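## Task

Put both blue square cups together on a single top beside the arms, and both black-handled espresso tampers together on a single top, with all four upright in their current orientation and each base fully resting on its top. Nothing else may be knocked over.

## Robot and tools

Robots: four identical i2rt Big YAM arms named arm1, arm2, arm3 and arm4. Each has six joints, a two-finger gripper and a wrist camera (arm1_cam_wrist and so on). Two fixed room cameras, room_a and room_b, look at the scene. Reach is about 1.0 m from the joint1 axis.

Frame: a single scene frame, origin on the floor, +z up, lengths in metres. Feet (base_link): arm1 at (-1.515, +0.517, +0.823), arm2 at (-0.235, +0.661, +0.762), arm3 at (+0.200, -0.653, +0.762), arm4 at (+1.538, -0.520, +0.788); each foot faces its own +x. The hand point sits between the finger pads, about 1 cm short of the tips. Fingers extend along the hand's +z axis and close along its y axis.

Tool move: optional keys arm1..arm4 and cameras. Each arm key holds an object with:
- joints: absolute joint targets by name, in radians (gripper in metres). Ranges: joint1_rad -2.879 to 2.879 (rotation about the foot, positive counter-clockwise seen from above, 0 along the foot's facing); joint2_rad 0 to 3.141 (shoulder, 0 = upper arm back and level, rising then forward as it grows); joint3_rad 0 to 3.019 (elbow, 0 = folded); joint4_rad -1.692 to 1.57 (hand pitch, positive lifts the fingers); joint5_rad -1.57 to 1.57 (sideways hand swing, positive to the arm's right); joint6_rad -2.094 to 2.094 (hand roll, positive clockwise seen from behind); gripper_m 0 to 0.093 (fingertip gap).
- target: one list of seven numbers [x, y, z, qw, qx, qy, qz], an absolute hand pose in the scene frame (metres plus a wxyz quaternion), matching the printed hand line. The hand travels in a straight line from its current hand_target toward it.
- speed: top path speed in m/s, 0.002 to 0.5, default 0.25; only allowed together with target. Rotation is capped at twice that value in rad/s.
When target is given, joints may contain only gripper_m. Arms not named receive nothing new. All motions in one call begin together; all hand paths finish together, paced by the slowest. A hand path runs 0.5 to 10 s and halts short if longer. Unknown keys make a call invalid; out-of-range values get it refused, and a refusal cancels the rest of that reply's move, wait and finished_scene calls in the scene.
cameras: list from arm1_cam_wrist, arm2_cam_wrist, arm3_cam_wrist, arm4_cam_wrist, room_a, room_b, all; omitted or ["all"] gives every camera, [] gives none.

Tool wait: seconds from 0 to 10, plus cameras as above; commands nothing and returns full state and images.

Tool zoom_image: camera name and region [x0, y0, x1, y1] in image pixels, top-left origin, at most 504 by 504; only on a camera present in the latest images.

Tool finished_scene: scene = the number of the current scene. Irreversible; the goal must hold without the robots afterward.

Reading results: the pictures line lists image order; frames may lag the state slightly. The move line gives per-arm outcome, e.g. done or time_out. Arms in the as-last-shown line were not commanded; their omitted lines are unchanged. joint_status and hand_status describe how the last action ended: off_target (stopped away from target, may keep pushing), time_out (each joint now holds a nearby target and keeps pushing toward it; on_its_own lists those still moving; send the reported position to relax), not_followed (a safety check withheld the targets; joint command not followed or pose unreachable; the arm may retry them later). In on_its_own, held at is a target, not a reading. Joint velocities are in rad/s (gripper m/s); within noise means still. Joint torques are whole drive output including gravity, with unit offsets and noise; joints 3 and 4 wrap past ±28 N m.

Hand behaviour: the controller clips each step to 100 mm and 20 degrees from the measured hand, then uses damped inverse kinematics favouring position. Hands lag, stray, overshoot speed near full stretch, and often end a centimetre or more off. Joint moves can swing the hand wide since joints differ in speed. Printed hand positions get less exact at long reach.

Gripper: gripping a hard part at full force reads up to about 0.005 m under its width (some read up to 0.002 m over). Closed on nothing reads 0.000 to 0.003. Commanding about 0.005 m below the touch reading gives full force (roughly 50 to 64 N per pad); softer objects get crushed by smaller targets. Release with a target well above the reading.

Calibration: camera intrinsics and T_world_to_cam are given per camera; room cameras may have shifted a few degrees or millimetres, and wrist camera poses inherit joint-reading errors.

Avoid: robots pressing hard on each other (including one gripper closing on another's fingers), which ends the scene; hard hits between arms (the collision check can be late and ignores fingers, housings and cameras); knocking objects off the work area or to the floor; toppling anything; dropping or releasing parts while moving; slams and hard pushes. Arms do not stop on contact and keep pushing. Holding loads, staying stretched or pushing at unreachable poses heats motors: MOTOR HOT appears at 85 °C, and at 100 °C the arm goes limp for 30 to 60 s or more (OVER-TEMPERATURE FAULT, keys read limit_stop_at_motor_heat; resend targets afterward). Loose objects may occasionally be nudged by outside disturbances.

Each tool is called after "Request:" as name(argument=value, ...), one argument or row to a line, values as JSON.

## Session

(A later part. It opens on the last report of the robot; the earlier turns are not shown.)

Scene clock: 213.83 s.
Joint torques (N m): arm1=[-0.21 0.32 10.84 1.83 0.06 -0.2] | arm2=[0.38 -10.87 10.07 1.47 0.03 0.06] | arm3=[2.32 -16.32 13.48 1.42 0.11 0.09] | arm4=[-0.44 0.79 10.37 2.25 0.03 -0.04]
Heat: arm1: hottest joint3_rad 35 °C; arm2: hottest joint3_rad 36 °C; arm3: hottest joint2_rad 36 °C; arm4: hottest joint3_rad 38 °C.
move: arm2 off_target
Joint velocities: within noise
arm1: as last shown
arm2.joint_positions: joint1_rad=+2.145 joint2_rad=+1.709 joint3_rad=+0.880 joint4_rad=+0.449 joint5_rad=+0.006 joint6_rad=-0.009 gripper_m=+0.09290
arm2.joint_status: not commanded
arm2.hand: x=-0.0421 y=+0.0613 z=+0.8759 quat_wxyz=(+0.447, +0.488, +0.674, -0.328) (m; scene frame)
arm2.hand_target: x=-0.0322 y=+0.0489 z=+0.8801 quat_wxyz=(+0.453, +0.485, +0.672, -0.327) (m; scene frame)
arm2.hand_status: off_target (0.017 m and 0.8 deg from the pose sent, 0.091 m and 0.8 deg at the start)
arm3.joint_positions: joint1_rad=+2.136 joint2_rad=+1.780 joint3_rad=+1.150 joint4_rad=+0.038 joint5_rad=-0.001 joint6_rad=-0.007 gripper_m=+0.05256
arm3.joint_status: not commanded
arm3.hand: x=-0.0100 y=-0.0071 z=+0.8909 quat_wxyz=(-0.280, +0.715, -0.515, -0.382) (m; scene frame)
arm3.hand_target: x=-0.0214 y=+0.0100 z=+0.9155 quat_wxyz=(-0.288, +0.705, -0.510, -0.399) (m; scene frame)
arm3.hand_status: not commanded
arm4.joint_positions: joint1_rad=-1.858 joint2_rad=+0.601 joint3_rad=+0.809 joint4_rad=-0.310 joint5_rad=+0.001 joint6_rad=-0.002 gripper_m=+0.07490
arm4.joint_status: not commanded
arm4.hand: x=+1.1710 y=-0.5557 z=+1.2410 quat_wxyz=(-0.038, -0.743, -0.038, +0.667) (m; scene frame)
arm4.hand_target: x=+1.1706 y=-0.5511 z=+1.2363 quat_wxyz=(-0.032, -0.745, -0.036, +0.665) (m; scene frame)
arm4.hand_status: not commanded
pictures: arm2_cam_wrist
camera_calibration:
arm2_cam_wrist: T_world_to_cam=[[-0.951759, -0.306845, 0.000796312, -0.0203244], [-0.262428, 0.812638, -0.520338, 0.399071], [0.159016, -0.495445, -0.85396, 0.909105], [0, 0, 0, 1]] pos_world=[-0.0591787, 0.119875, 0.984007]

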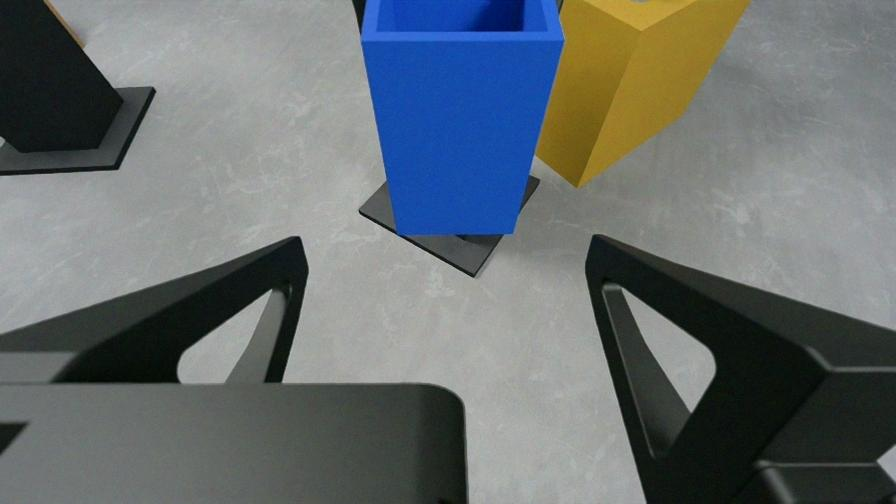

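Request:
move(
  arm2={"target":[-0.019,0.0045,0.8755,0.4533,0.4855,0.672,-0.3275],"speed":0.07},
  cameras=["arm2_cam_wrist","arm3_cam_wrist"],
)

Scene clock: 215.77 s.
Joint torques (N m): arm1=[0.5 0.15 10.61 1.96 -0.01 -0.22] | arm2=[0.73 -11.99 10.37 1.43 -0.1 0.1] | arm3=[2.37 -16.32 13.48 1.42 0.11 0.09] | arm4=[-0.44 0.97 10.33 2.22 0.03 -0.05]
Heat: arm1: hottest joint3_rad 35 °C; arm2: hottest joint3_rad 36 °C; arm3: hottest joint3_rad 37 °C; arm4: hottest joint3_rad 38 °C.
move: arm2 off_target
Joint velocities: within noise
arm1, arm3, arm4: as last shown
arm2.joint_positions: joint1_rad=+2.145 joint2_rad=+1.806 joint3_rad=+1.016 joint4_rad=+0.410 joint5_rad=+0.006 joint6_rad=-0.009 gripper_m=+0.09290
arm2.joint_status: not commanded
arm2.hand: x=-0.0280 y=+0.0180 z=+0.8727 quat_wxyz=(+0.448, +0.488, +0.673, -0.329) (m; scene frame)
arm2.hand_target: x=-0.0192 y=+0.0054 z=+0.8755 quat_wxyz=(+0.453, +0.485, +0.672, -0.327) (m; scene frame)
arm2.hand_status: off_target (0.016 m and 0.8 deg from the pose sent, 0.061 m and 0.8 deg at the start)
pictures: arm2_cam_wrist, arm3_cam_wrist
camera_calibration:
arm2_cam_wrist: T_world_to_cam=[[-0.951756, -0.306855, 0.000831413, -0.0203171], [-0.262322, 0.812218, -0.521046, 0.436945], [0.15921, -0.496126, -0.853528, 0.882245], [0, 0, 0, 1]] pos_world=[-0.0451788, 0.0765753, 0.980706]
arm3_cam_wrist: T_world_to_cam=[[0.955969, 0.293233, 0.0117371, -0.00016107], [0.277256, -0.889327, -0.363631, 0.325733], [-0.0961905, 0.350874, -0.931469, 0.950754], [0, 0, 0, 1]] pos_world=[0.00129626, -0.0438651, 1.00405]

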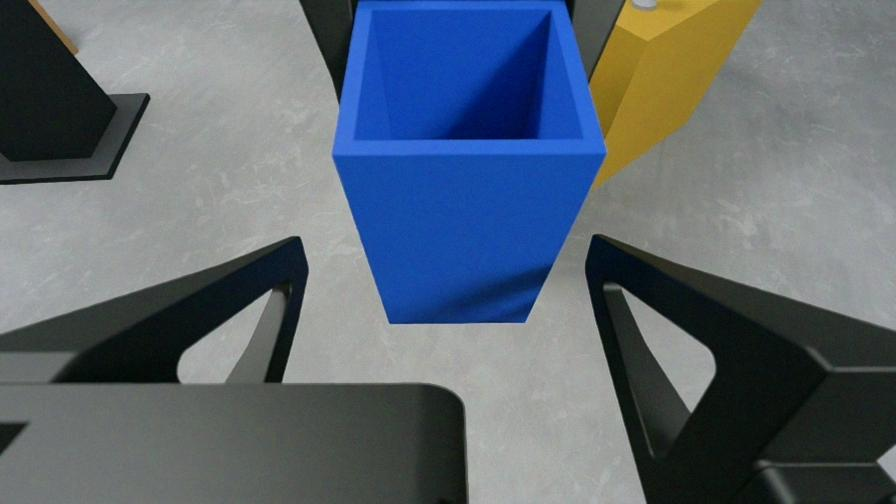

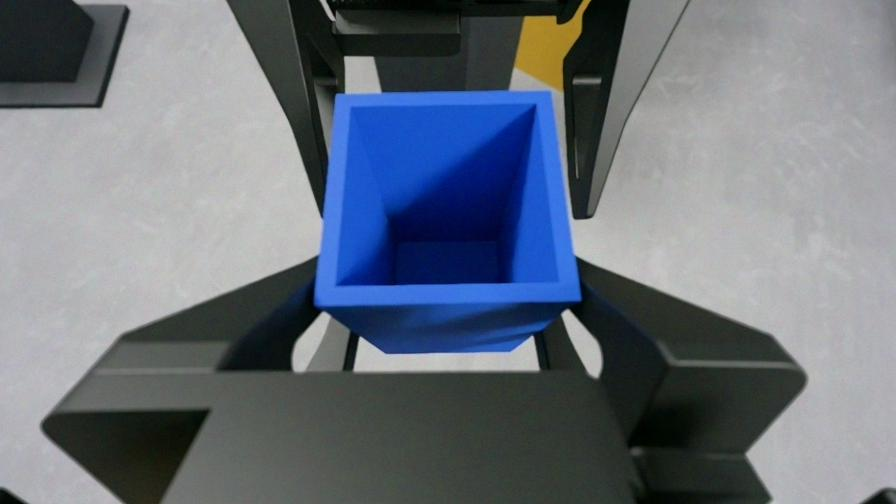

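Request:
move(
  arm2={"joints":{"gripper_m":0.045}},
  cameras=["arm2_cam_wrist","arm3_cam_wrist"],
)

Request:
move(
  arm3={"joints":{"gripper_m":0.085}},
  cameras=["arm2_cam_wrist","arm3_cam_wrist"],
)

Scene clock: 216.93 s.
Joint torques (N m): arm1=[-0.56 0.5 10.81 1.78 -0.02 -0.25] | arm2=[0.03 -12.16 10.58 1.47 -0.13 0.11] | arm3=[2.43 -16.32 13.48 1.43 -0.09 0.08] | arm4=[-0.73 0.73 10.33 2.25 0.02 -0.05]
Heat: arm1: hottest joint3_rad 35 °C; arm2: hottest joint3_rad 36 °C; arm3: hottest joint3_rad 37 °C; arm4: hottest joint3_rad 38 °C.
move: arm2 off_target
Joint velocities: within noise
arm1, arm4: as last shown
arm2.joint_positions: joint1_rad=+2.145 joint2_rad=+1.806 joint3_rad=+1.016 joint4_rad=+0.410 joint5_rad=+0.008 joint6_rad=-0.007 gripper_m=+0.05355
arm2.joint_status: gripper_m off_target (ended at +0.05359, target +0.04500)
arm2.hand: x=-0.0282 y=+0.0178 z=+0.8729 quat_wxyz=(+0.448, +0.489, +0.673, -0.329) (m; scene frame)
arm2.hand_target: x=-0.0191 y=+0.0054 z=+0.8757 quat_wxyz=(+0.453, +0.485, +0.672, -0.327) (m; scene frame)
arm2.hand_status: not commanded
arm3.joint_positions: joint1_rad=+2.135 joint2_rad=+1.780 joint3_rad=+1.150 joint4_rad=+0.038 joint5_rad=+0.004 joint6_rad=-0.006 gripper_m=+0.05256
arm3.joint_status: not commanded
arm3.hand: x=-0.0090 y=-0.0068 z=+0.8909 quat_wxyz=(-0.281, +0.714, -0.516, -0.381) (m; scene frame)
arm3.hand_target: x=-0.0215 y=+0.0099 z=+0.9155 quat_wxyz=(-0.288, +0.705, -0.510, -0.399) (m; scene frame)
arm3.hand_status: not commanded
pictures: arm2_cam_wrist, arm3_cam_wrist
camera_calibration:
arm2_cam_wrist: T_world_to_cam=[[-0.95243, -0.304758, -0.000300089, -0.0196179], [-0.259918, 0.812807, -0.521332, 0.437427], [0.159124, -0.496455, -0.853354, 0.882247], [0, 0, 0, 1]] pos_world=[-0.0453767, 0.0764731, 0.980907]
arm3_cam_wrist: T_world_to_cam=[[0.957216, 0.289063, 0.0134575, -0.00271427], [0.273981, -0.890344, -0.363624, 0.325698], [-0.0931283, 0.351754, -0.931449, 0.950754], [0, 0, 0, 1]] pos_world=[0.0019052, -0.0436632, 1.00405]

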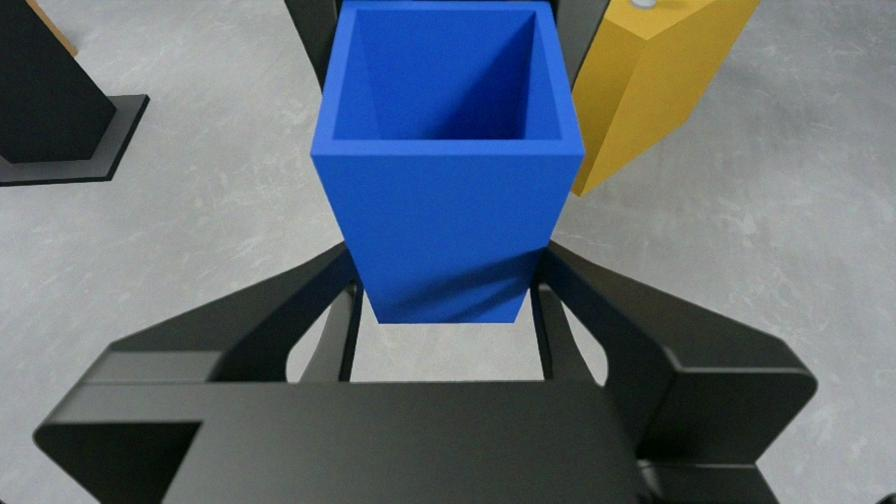

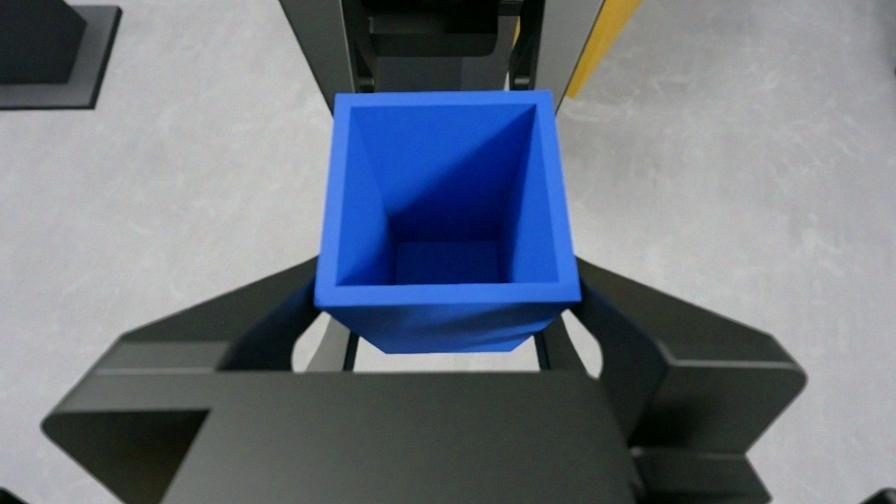

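Scene clock: 217.60 s.
Joint torques (N m): arm1=[0.03 -0.62 10.73 2.03 0.03 -0.19] | arm2=[0.38 -12.63 10.41 1.69 -0.08 0.12] | arm3=[2.32 -16.38 12.96 1.43 -0.08 0.07] | arm4=[-0.67 0.85 10.35 2.24 0.02 -0.04]
Heat: arm1: hottest joint3_rad 35 °C; arm2: hottest joint3_rad 36 °C; arm3: hottest joint3_rad 38 °C; arm4: hottest joint3_rad 38 °C.
move: arm3 done
Joint velocities: within noise
arm1, arm4: as last shown
arm2.joint_positions: joint1_rad=+2.145 joint2_rad=+1.813 joint3_rad=+1.016 joint4_rad=+0.406 joint5_rad=+0.006 joint6_rad=-0.007 gripper_m=+0.05355
arm2.joint_status: not commanded
arm2.hand: x=-0.0281 y=+0.0184 z=+0.8671 quat_wxyz=(+0.444, +0.491, +0.676, -0.325) (m; scene frame)
arm2.hand_target: x=-0.0191 y=+0.0054 z=+0.8756 quat_wxyz=(+0.453, +0.485, +0.672, -0.327) (m; scene frame)
arm2.hand_status: not commanded
arm3.joint_positions: joint1_rad=+2.136 joint2_rad=+1.780 joint3_rad=+1.156 joint4_rad=+0.038 joint5_rad=+0.004 joint6_rad=-0.006 gripper_m=+0.08483
arm3.joint_status: all done
arm3.hand: x=-0.0102 y=-0.0048 z=+0.8942 quat_wxyz=(-0.283, +0.713, -0.515, -0.383) (m; scene frame)
arm3.hand_target: x=-0.0215 y=+0.0100 z=+0.9156 quat_wxyz=(-0.288, +0.705, -0.510, -0.399) (m; scene frame)
arm3.hand_status: not commanded
pictures: arm2_cam_wrist, arm3_cam_wrist
camera_calibration:
arm2_cam_wrist: T_world_to_cam=[[-0.951977, -0.306169, -0.000854972, -0.0187536], [-0.262729, 0.818335, -0.511177, 0.424909], [0.157206, -0.486404, -0.859475, 0.882665], [0, 0, 0, 1]] pos_world=[-0.0449776, 0.0758722, 0.975817]
arm3_cam_wrist: T_world_to_cam=[[0.957145, 0.289332, 0.0126658, -0.00145823], [0.273334, -0.888036, -0.369703, 0.334475], [-0.0957195, 0.357322, -0.929064, 0.950932], [0, 0, 0, 1]] pos_world=[0.00099504, -0.0423406, 1.00715]

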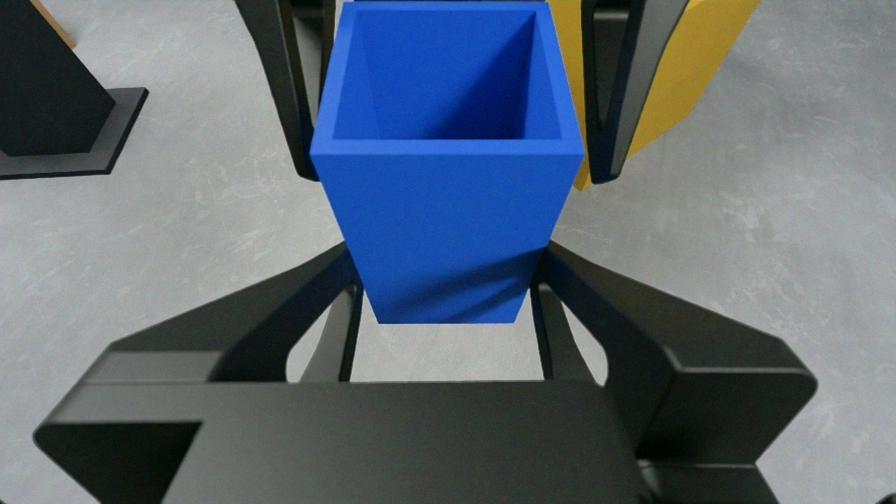

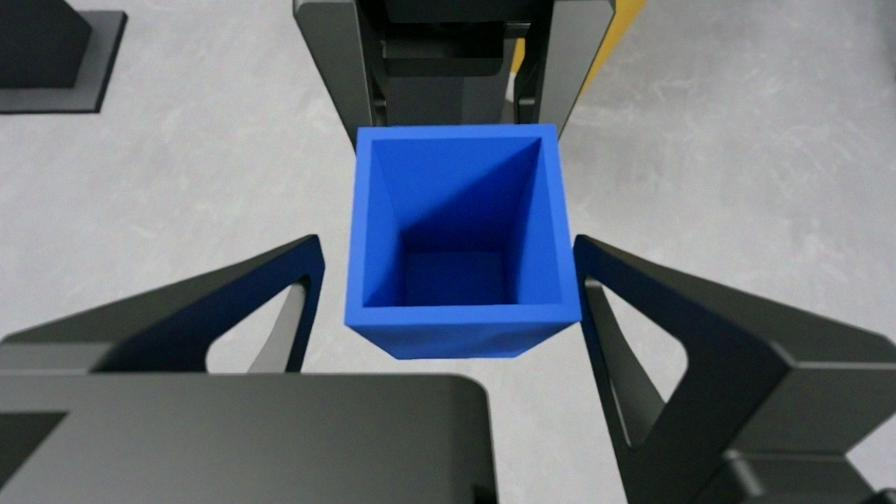

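Request:
move(
  arm3={"target":[0.04,-0.18,0.98,0.2884,-0.7055,0.5098,0.3991],"speed":0.12},
  cameras=["arm2_cam_wrist"],
)

Request:
move(
  arm2={"target":[-0.095,0.24,0.92,0.4533,0.4855,0.672,-0.3275],"speed":0.15},
  arm3={"joints":{"joint2_rad":0.6,"joint3_rad":0.8}},
  cameras=[],
)

Request:
move(
  arm2={"joints":{"joint1_rad":0.1}},
  cameras=[],
)

Request:
move(
  arm2={"joints":{"joint1_rad":-1.951,"joint5_rad":0,"joint6_rad":0}},
  cameras=["arm2_cam_wrist"],
)

Scene clock: 221.17 s.
Joint torques (N m): arm1=[0.38 -0.38 10.71 2.03 0.05 -0.21] | arm2=[0.67 -13.16 10.39 1.69 -0.04 0.08] | arm3=[2.43 -9.47 8.68 1.31 0.11 0.09] | arm4=[-0.67 0.79 10.39 2.22 0.03 -0.03]
Heat: arm1: hottest joint3_rad 35 °C; arm2: hottest joint3_rad 36 °C; arm3: hottest joint3_rad 38 °C; arm4: hottest joint3_rad 38 °C.
move: arm3 done
Joint velocities: within noise
arm1, arm2, arm4: as last shown
arm3.joint_positions: joint1_rad=+2.141 joint2_rad=+1.208 joint3_rad=+0.753 joint4_rad=-0.091 joint5_rad=+0.004 joint6_rad=-0.005 gripper_m=+0.08489
arm3.joint_status: not commanded
arm3.hand: x=+0.0426 y=-0.1750 z=+0.9783 quat_wxyz=(-0.292, +0.706, -0.508, -0.398) (m; scene frame)
arm3.hand_target: x=+0.0400 y=-0.1799 z=+0.9799 quat_wxyz=(-0.288, +0.705, -0.510, -0.399) (m; scene frame)
arm3.hand_status: done (0.006 m and 0.5 deg from the pose sent, 0.201 m and 2.2 deg at the start)
pictures: arm2_cam_wrist
camera_calibration:
arm2_cam_wrist: T_world_to_cam=[[-0.951977, -0.306169, -0.000854972, -0.0187536], [-0.262729, 0.818335, -0.511177, 0.424909], [0.157206, -0.486404, -0.859475, 0.882665], [0, 0, 0, 1]] pos_world=[-0.0449776, 0.0758722, 0.975817]

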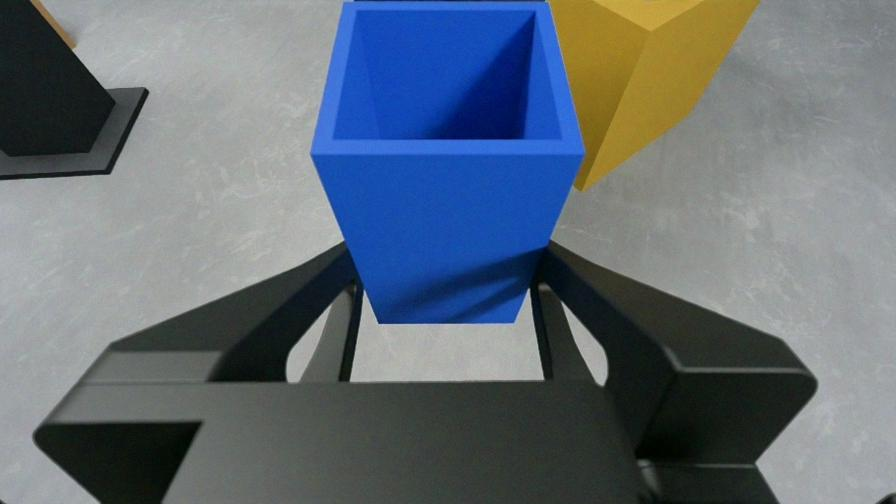

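Scene clock: 223.67 s.
Joint torques (N m): arm1=[-1.03 -0.44 10.58 1.89 0.06 -0.21] | arm2=[0.85 -6.89 8.03 1.69 0.24 0.12] | arm3=[2.43 -0.15 13.79 1.57 0.1 0.09] | arm4=[-0.56 0.67 10.32 2.18 0.01 -0.03]
Heat: arm1: hottest joint3_rad 36 °C; arm2: hottest joint3_rad 36 °C; arm3: hottest joint3_rad 38 °C; arm4: hottest joint3_rad 38 °C.
move: arm2 off_target; arm3 done
Joint velocities: within noise
arm1, arm4: as last shown
arm2.joint_positions: joint1_rad=+2.145 joint2_rad=+1.149 joint3_rad=+0.416 joint4_rad=+0.343 joint5_rad=+0.006 joint6_rad=-0.007 gripper_m=+0.05355
arm2.joint_status: not commanded
arm2.hand: x=-0.1003 y=+0.2393 z=+0.9102 quat_wxyz=(+0.444, +0.490, +0.675, -0.326) (m; scene frame)
arm2.hand_target: x=-0.0950 y=+0.2400 z=+0.9199 quat_wxyz=(+0.453, +0.485, +0.672, -0.327) (m; scene frame)
arm2.hand_status: off_target (0.011 m and 1.2 deg from the pose sent, 0.237 m and 1.3 deg at the start)
arm3.joint_positions: joint1_rad=+2.141 joint2_rad=+0.598 joint3_rad=+0.754 joint4_rad=-0.094 joint5_rad=+0.004 joint6_rad=-0.005 gripper_m=+0.08489
arm3.joint_status: all done
arm3.hand: x=+0.0847 y=-0.3043 z=+1.2380 quat_wxyz=(-0.431, +0.554, -0.399, -0.590) (m; scene frame)
arm3.hand_target: x=+0.0832 y=-0.3085 z=+1.2643 quat_wxyz=(-0.433, +0.542, -0.393, -0.604) (m; scene frame)
arm3.hand_status: not commanded
pictures: none
No camera images: "cameras" was empty.

Scene clock: 225.77 s.
Joint torques (N m): arm1=[-0.97 -0.79 10.67 1.77 -0.04 -0.19] | arm2=[-0.85 -6.48 8.24 1.63 0.16 0.12] | arm3=[2.37 -0.15 13.79 1.55 0.1 0.09] | arm4=[-0.5 0.79 10.37 2.25 0.03 -0.07]
Heat: arm1: hottest joint3_rad 36 °C; arm2: hottest joint3_rad 36 °C; arm3: hottest joint3_rad 38 °C; arm4: hottest joint3_rad 38 °C.
move: arm2 done
Joint velocities: within noise
arm1, arm3, arm4: as last shown
arm2.joint_positions: joint1_rad=+0.112 joint2_rad=+1.149 joint3_rad=+0.416 joint4_rad=+0.343 joint5_rad=+0.009 joint6_rad=-0.007 gripper_m=+0.05356
arm2.joint_status: all done
arm2.hand: x=-0.6699 y=+0.7250 z=+0.9172 quat_wxyz=(-0.053, +0.828, -0.056, -0.555) (m; scene frame)
arm2.hand_target: x=-0.6699 y=+0.7302 z=+0.9269 quat_wxyz=(-0.056, +0.822, -0.063, -0.563) (m; scene frame)
arm2.hand_status: not commanded
pictures: none
No camera images: "cameras" was empty.

Scene clock: 227.87 s.
Joint torques (N m): arm1=[0.09 0.03 10.69 1.94 0.05 -0.19] | arm2=[-0.79 -6.3 8.24 1.66 0.09 0.13] | arm3=[2.37 -0.21 13.79 1.57 0.11 0.09] | arm4=[-0.62 0.79 10.3 2.22 0.04 -0.03]
Heat: arm1: hottest joint3_rad 36 °C; arm2: hottest joint3_rad 36 °C; arm3: hottest joint3_rad 38 °C; arm4: hottest joint3_rad 38 °C.
move: arm2 done
Joint velocities: within noise
arm1.joint_positions: joint1_rad=-1.804 joint2_rad=+0.598 joint3_rad=+0.784 joint4_rad=+0.411 joint5_rad=-0.002 joint6_rad=+0.014 gripper_m=+0.08493
arm1.joint_status: not commanded
arm1.hand: x=-1.1877 y=+0.5569 z=+1.4297 quat_wxyz=(-0.880, +0.026, -0.470, -0.060) (m; scene frame)
arm1.hand_target: x=-1.1892 y=+0.5534 z=+1.4376 quat_wxyz=(-0.884, +0.026, -0.465, -0.049) (m; scene frame)
arm1.hand_status: not commanded
arm2.joint_positions: joint1_rad=-1.938 joint2_rad=+1.149 joint3_rad=+0.416 joint4_rad=+0.343 joint5_rad=+0.002 joint6_rad=-0.007 gripper_m=+0.05356
arm2.joint_status: all done
arm2.hand: x=+0.0239 y=+1.0139 z=+0.9222 quat_wxyz=(-0.500, +0.376, -0.737, -0.256) (m; scene frame)
arm2.hand_target: x=+0.0286 y=+1.0113 z=+0.9318 quat_wxyz=(-0.508, +0.366, -0.735, -0.259) (m; scene frame)
arm2.hand_status: not commanded
arm3, arm4: as last shown
pictures: arm2_cam_wrist
camera_calibration:
arm2_cam_wrist: T_world_to_cam=[[0.809945, -0.586482, -0.00539467, 0.581831], [-0.49772, -0.682438, -0.535306, 1.20162], [0.310266, 0.436253, -0.844641, 0.453127], [0, 0, 0, 1]] pos_world=[-0.0137719, 0.963585, 1.0291]

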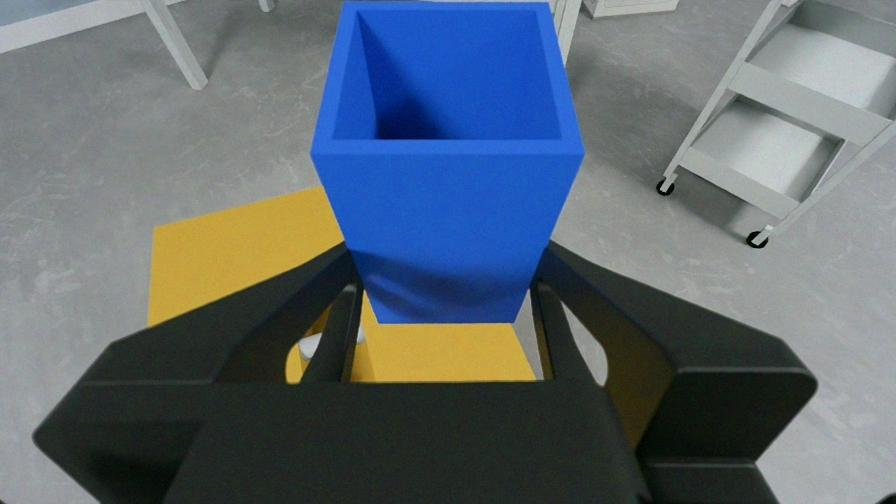

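Request:
move(
  arm2={"target":[0.073,1.1,0.68,0.5031,-0.3702,0.739,0.252],"speed":0.15},
  cameras=["arm2_cam_wrist"],
)

Request:
move(
  arm2={"target":[0.073,1.1,0.575,0.5031,-0.3702,0.739,0.252],"speed":0.1},
  cameras=["arm2_cam_wrist"],
)

Request:
move(
  arm2={"target":[0.073,1.1,0.558,0.5031,-0.3702,0.739,0.252],"speed":0.04},
  cameras=["arm2_cam_wrist"],
)

Scene clock: 231.57 s.
Joint torques (N m): arm1=[-0.26 -0.03 10.73 1.98 -0.02 -0.15] | arm2=[0.85 -11.11 3.11 2.99 0.25 0.19] | arm3=[2.37 -0.21 13.81 1.57 0.1 0.09] | arm4=[-0.56 1.03 10.37 2.19 0.03 -0.03]
Heat: arm1: hottest joint3_rad 36 °C; arm2: hottest joint3_rad 36 °C; arm3: hottest joint3_rad 38 °C; arm4: hottest joint3_rad 38 °C.
move: arm2 done
Joint velocities: within noise
arm1, arm3: as last shown
arm2.joint_positions: joint1_rad=-1.922 joint2_rad=+2.221 joint3_rad=+0.645 joint4_rad=+1.162 joint5_rad=+0.041 joint6_rad=-0.001 gripper_m=+0.05356
arm2.joint_status: not commanded
arm2.hand: x=+0.0743 y=+1.0903 z=+0.6785 quat_wxyz=(-0.496, +0.373, -0.746, -0.243) (m; scene frame)
arm2.hand_target: x=+0.0729 y=+1.0997 z=+0.6800 quat_wxyz=(-0.503, +0.370, -0.739, -0.252) (m; scene frame)
arm2.hand_status: done (0.010 m and 1.6 deg from the pose sent, 0.262 m and 0.9 deg at the start)
arm4.joint_positions: joint1_rad=-1.858 joint2_rad=+0.601 joint3_rad=+0.809 joint4_rad=-0.310 joint5_rad=+0.001 joint6_rad=-0.002 gripper_m=+0.07490
arm4.joint_status: not commanded
arm4.hand: x=+1.1710 y=-0.5557 z=+1.2410 quat_wxyz=(-0.038, -0.743, -0.038, +0.667) (m; scene frame)
arm4.hand_target: x=+1.1706 y=-0.5511 z=+1.2363 quat_wxyz=(-0.032, -0.745, -0.036, +0.665) (m; scene frame)
arm4.hand_status: not commanded
pictures: arm2_cam_wrist
camera_calibration:
arm2_cam_wrist: T_world_to_cam=[[0.79694, -0.604044, 0.00410703, 0.598146], [-0.516229, -0.684582, -0.514641, 1.13811], [0.313677, 0.408018, -0.857396, 0.237518], [0, 0, 0, 1]] pos_world=[0.0363339, 1.04352, 0.786907]

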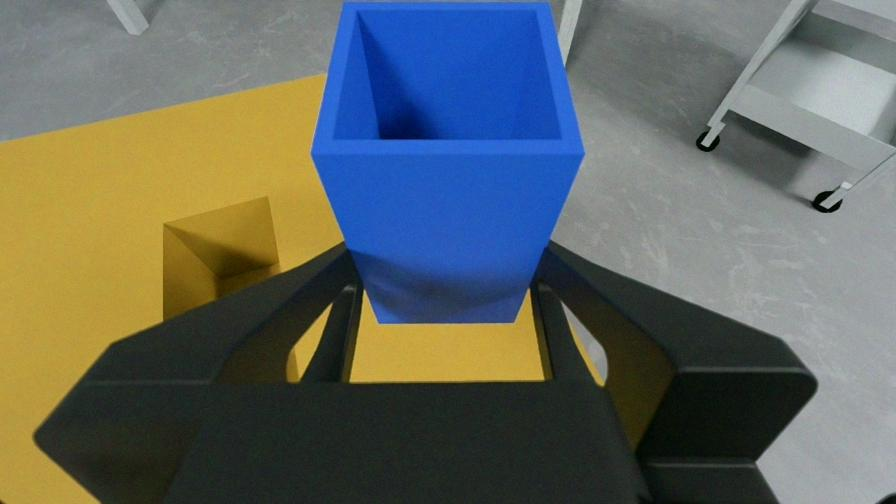

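Scene clock: 233.40 s.
Joint torques (N m): arm1=[-0.38 -0.21 10.69 1.89 0.01 -0.17] | arm2=[1.14 -12.75 1.13 2.82 0.18 0.18] | arm3=[2.37 -0.15 13.79 1.57 0.11 0.09] | arm4=[-0.5 0.97 10.32 2.24 0.04 -0.04]
Heat: arm1: hottest joint3_rad 36 °C; arm2: hottest joint3_rad 36 °C; arm3: hottest joint3_rad 39 °C; arm4: hottest joint3_rad 38 °C.
move: arm2 done
Joint velocities: within noise
arm1, arm3, arm4: as last shown
arm2.joint_positions: joint1_rad=-1.922 joint2_rad=+2.564 joint3_rad=+0.812 joint4_rad=+1.348 joint5_rad=+0.041 joint6_rad=-0.001 gripper_m=+0.05356
arm2.joint_status: not commanded
arm2.hand: x=+0.0772 y=+1.0958 z=+0.5764 quat_wxyz=(-0.499, +0.372, -0.743, -0.245) (m; scene frame)
arm2.hand_target: x=+0.0730 y=+1.0998 z=+0.5750 quat_wxyz=(-0.503, +0.370, -0.739, -0.252) (m; scene frame)
arm2.hand_status: done (0.006 m and 1.1 deg from the pose sent, 0.104 m and 1.6 deg at the start)
pictures: arm2_cam_wrist
camera_calibration:
arm2_cam_wrist: T_world_to_cam=[[0.796773, -0.604269, 0.00334624, 0.600276], [-0.513716, -0.680267, -0.522812, 1.09061], [0.318196, 0.414844, -0.852441, 0.136228], [0, 0, 0, 1]] pos_world=[0.0386329, 1.04812, 0.684301]

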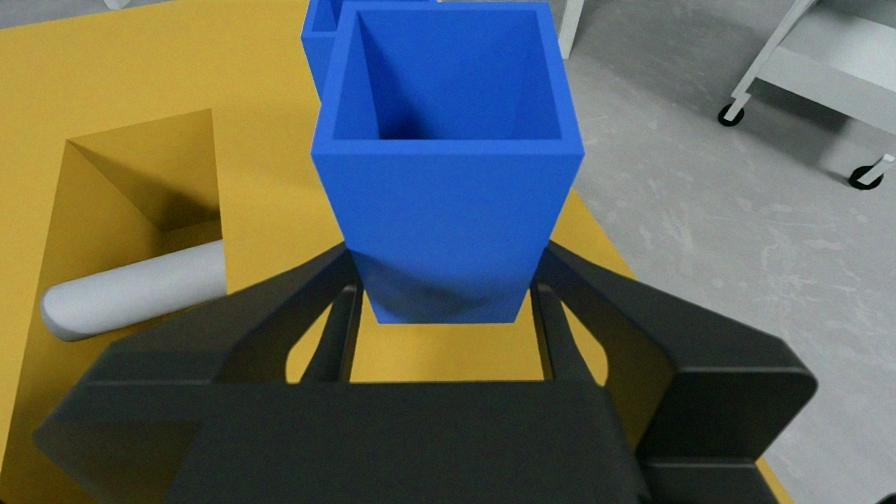

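Scene clock: 234.43 s.
Joint torques (N m): arm1=[-0.5 -0.15 10.78 2.07 0.02 -0.2] | arm2=[0.91 -12.51 0.95 2.78 0.2 0.13] | arm3=[2.37 -0.15 13.81 1.57 0.1 0.09] | arm4=[-0.67 0.85 10.36 2.24 0.04 -0.05]
Heat: arm1: hottest joint3_rad 36 °C; arm2: hottest joint3_rad 36 °C; arm3: hottest joint3_rad 39 °C; arm4: hottest joint3_rad 38 °C.
move: arm2 done
Joint velocities: within noise
arm1, arm3, arm4: as last shown
arm2.joint_positions: joint1_rad=-1.922 joint2_rad=+2.613 joint3_rad=+0.844 joint4_rad=+1.367 joint5_rad=+0.041 joint6_rad=-0.001 gripper_m=+0.05356
arm2.joint_status: not commanded
arm2.hand: x=+0.0778 y=+1.0969 z=+0.5609 quat_wxyz=(-0.501, +0.372, -0.743, -0.245) (m; scene frame)
arm2.hand_target: x=+0.0731 y=+1.0998 z=+0.5580 quat_wxyz=(-0.503, +0.370, -0.739, -0.252) (m; scene frame)
arm2.hand_status: done (0.006 m and 0.9 deg from the pose sent, 0.019 m and 1.1 deg at the start)
pictures: arm2_cam_wrist
camera_calibration:
arm2_cam_wrist: T_world_to_cam=[[0.796765, -0.60428, 0.00325729, 0.600625], [-0.512794, -0.678969, -0.525398, 1.08355], [0.319699, 0.416948, -0.85085, 0.119012], [0, 0, 0, 1]] pos_world=[0.0390326, 1.04902, 0.668599]

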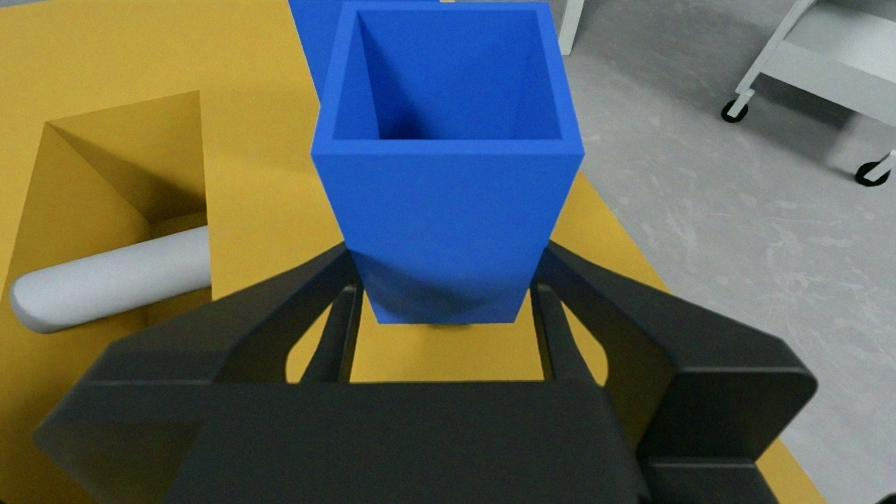

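Request:
move(
  arm2={"target":[0.072,1.1,0.549,0.5031,-0.3702,0.739,0.252],"speed":0.03},
  cameras=[],
)

Request:
move(
  arm2={"target":[0.071,1.099,0.541,0.5031,-0.3702,0.739,0.252],"speed":0.03},
  cameras=[],
)

Request:
move(
  arm2={"target":[0.07,1.098,0.534,0.5031,-0.3702,0.739,0.252],"speed":0.03},
  cameras=["arm2_cam_wrist"],
)

Scene clock: 236.13 s.
Joint torques (N m): arm1=[-0.38 0.03 10.95 1.85 0.01 -0.2] | arm2=[1.32 -12.51 0.9 2.8 0.25 0.13] | arm3=[2.37 -0.21 13.78 1.57 0.1 0.09] | arm4=[-0.56 0.85 10.35 2.26 0.03 -0.04]
Heat: arm1: hottest joint3_rad 36 °C; arm2: hottest joint3_rad 35 °C; arm3: hottest joint3_rad 39 °C; arm4: hottest joint3_rad 38 °C.
move: arm2 done
Joint velocities: within noise
arm1, arm3, arm4: as last shown
arm2.joint_positions: joint1_rad=-1.922 joint2_rad=+2.638 joint3_rad=+0.860 joint4_rad=+1.378 joint5_rad=+0.041 joint6_rad=-0.001 gripper_m=+0.05356
arm2.joint_status: not commanded
arm2.hand: x=+0.0778 y=+1.0970 z=+0.5526 quat_wxyz=(-0.501, +0.371, -0.742, -0.245) (m; scene frame)
arm2.hand_target: x=+0.0721 y=+1.0998 z=+0.5491 quat_wxyz=(-0.503, +0.370, -0.739, -0.252) (m; scene frame)
arm2.hand_status: done (0.007 m and 0.9 deg from the pose sent, 0.014 m and 0.9 deg at the start)
pictures: none
No camera images: "cameras" was empty.

Scene clock: 237.10 s.
Joint torques (N m): arm1=[-0.67 -0.03 10.84 1.63 -0.03 -0.19] | arm2=[0.85 -12.28 0.9 2.77 0.25 0.16] | arm3=[2.43 -0.21 13.79 1.57 0.11 0.09] | arm4=[-0.62 0.85 10.33 2.25 0.02 -0.05]
Heat: arm1: hottest joint3_rad 36 °C; arm2: hottest joint3_rad 35 °C; arm3: hottest joint3_rad 39 °C; arm4: hottest joint3_rad 38 °C.
move: arm2 done
Joint velocities: within noise
arm1, arm3, arm4: as last shown
arm2.joint_positions: joint1_rad=-1.922 joint2_rad=+2.660 joint3_rad=+0.874 joint4_rad=+1.390 joint5_rad=+0.041 joint6_rad=-0.001 gripper_m=+0.05356
arm2.joint_status: not commanded
arm2.hand: x=+0.0775 y=+1.0970 z=+0.5460 quat_wxyz=(-0.502, +0.371, -0.741, -0.246) (m; scene frame)
arm2.hand_target: x=+0.0709 y=+1.0988 z=+0.5410 quat_wxyz=(-0.503, +0.370, -0.739, -0.252) (m; scene frame)
arm2.hand_status: done (0.008 m and 0.7 deg from the pose sent, 0.014 m and 0.9 deg at the start)
pictures: none
No camera images: "cameras" was empty.

Scene clock: 238.07 s.
Joint torques (N m): arm1=[-0.79 -0.21 10.63 1.61 0 -0.19] | arm2=[1.38 -11.28 0.83 2.39 0.27 0.18] | arm3=[2.37 -0.15 13.79 1.57 0.11 0.09] | arm4=[-0.62 0.73 10.35 2.24 0.03 -0.04]
Heat: arm1: hottest joint3_rad 36 °C; arm2: hottest joint3_rad 35 °C; arm3: hottest joint3_rad 39 °C; arm4: hottest joint3_rad 38 °C.
move: arm2 off_target
Joint velocities: within noise
arm1, arm4: as last shown
arm2.joint_positions: joint1_rad=-1.922 joint2_rad=+2.673 joint3_rad=+0.886 joint4_rad=+1.410 joint5_rad=+0.041 joint6_rad=-0.001 gripper_m=+0.05356
arm2.joint_status: not commanded
arm2.hand: x=+0.0793 y=+1.0993 z=+0.5457 quat_wxyz=(-0.509, +0.368, -0.737, -0.250) (m; scene frame)
arm2.hand_target: x=+0.0700 y=+1.0978 z=+0.5343 quat_wxyz=(-0.503, +0.370, -0.739, -0.252) (m; scene frame)
arm2.hand_status: off_target (0.015 m and 0.8 deg from the pose sent, 0.014 m and 0.7 deg at the start)
arm3.joint_positions: joint1_rad=+2.141 joint2_rad=+0.598 joint3_rad=+0.754 joint4_rad=-0.094 joint5_rad=+0.004 joint6_rad=-0.005 gripper_m=+0.08489
arm3.joint_status: not commanded
arm3.hand: x=+0.0847 y=-0.3043 z=+1.2380 quat_wxyz=(-0.431, +0.554, -0.399, -0.590) (m; scene frame)
arm3.hand_target: x=+0.0832 y=-0.3085 z=+1.2643 quat_wxyz=(-0.433, +0.542, -0.393, -0.604) (m; scene frame)
arm3.hand_status: not commanded
pictures: arm2_cam_wrist
camera_calibration:
arm2_cam_wrist: T_world_to_cam=[[0.79644, -0.604712, 0.00256263, 0.601779], [-0.505749, -0.668411, -0.545385, 1.07664], [0.331514, 0.43307, -0.838182, 0.07903], [0, 0, 0, 1]] pos_world=[0.03903, 1.04932, 0.651883]

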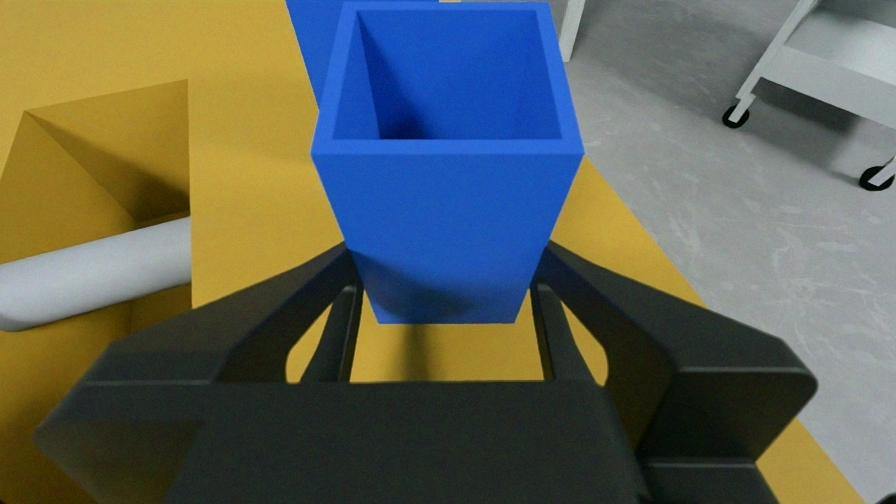

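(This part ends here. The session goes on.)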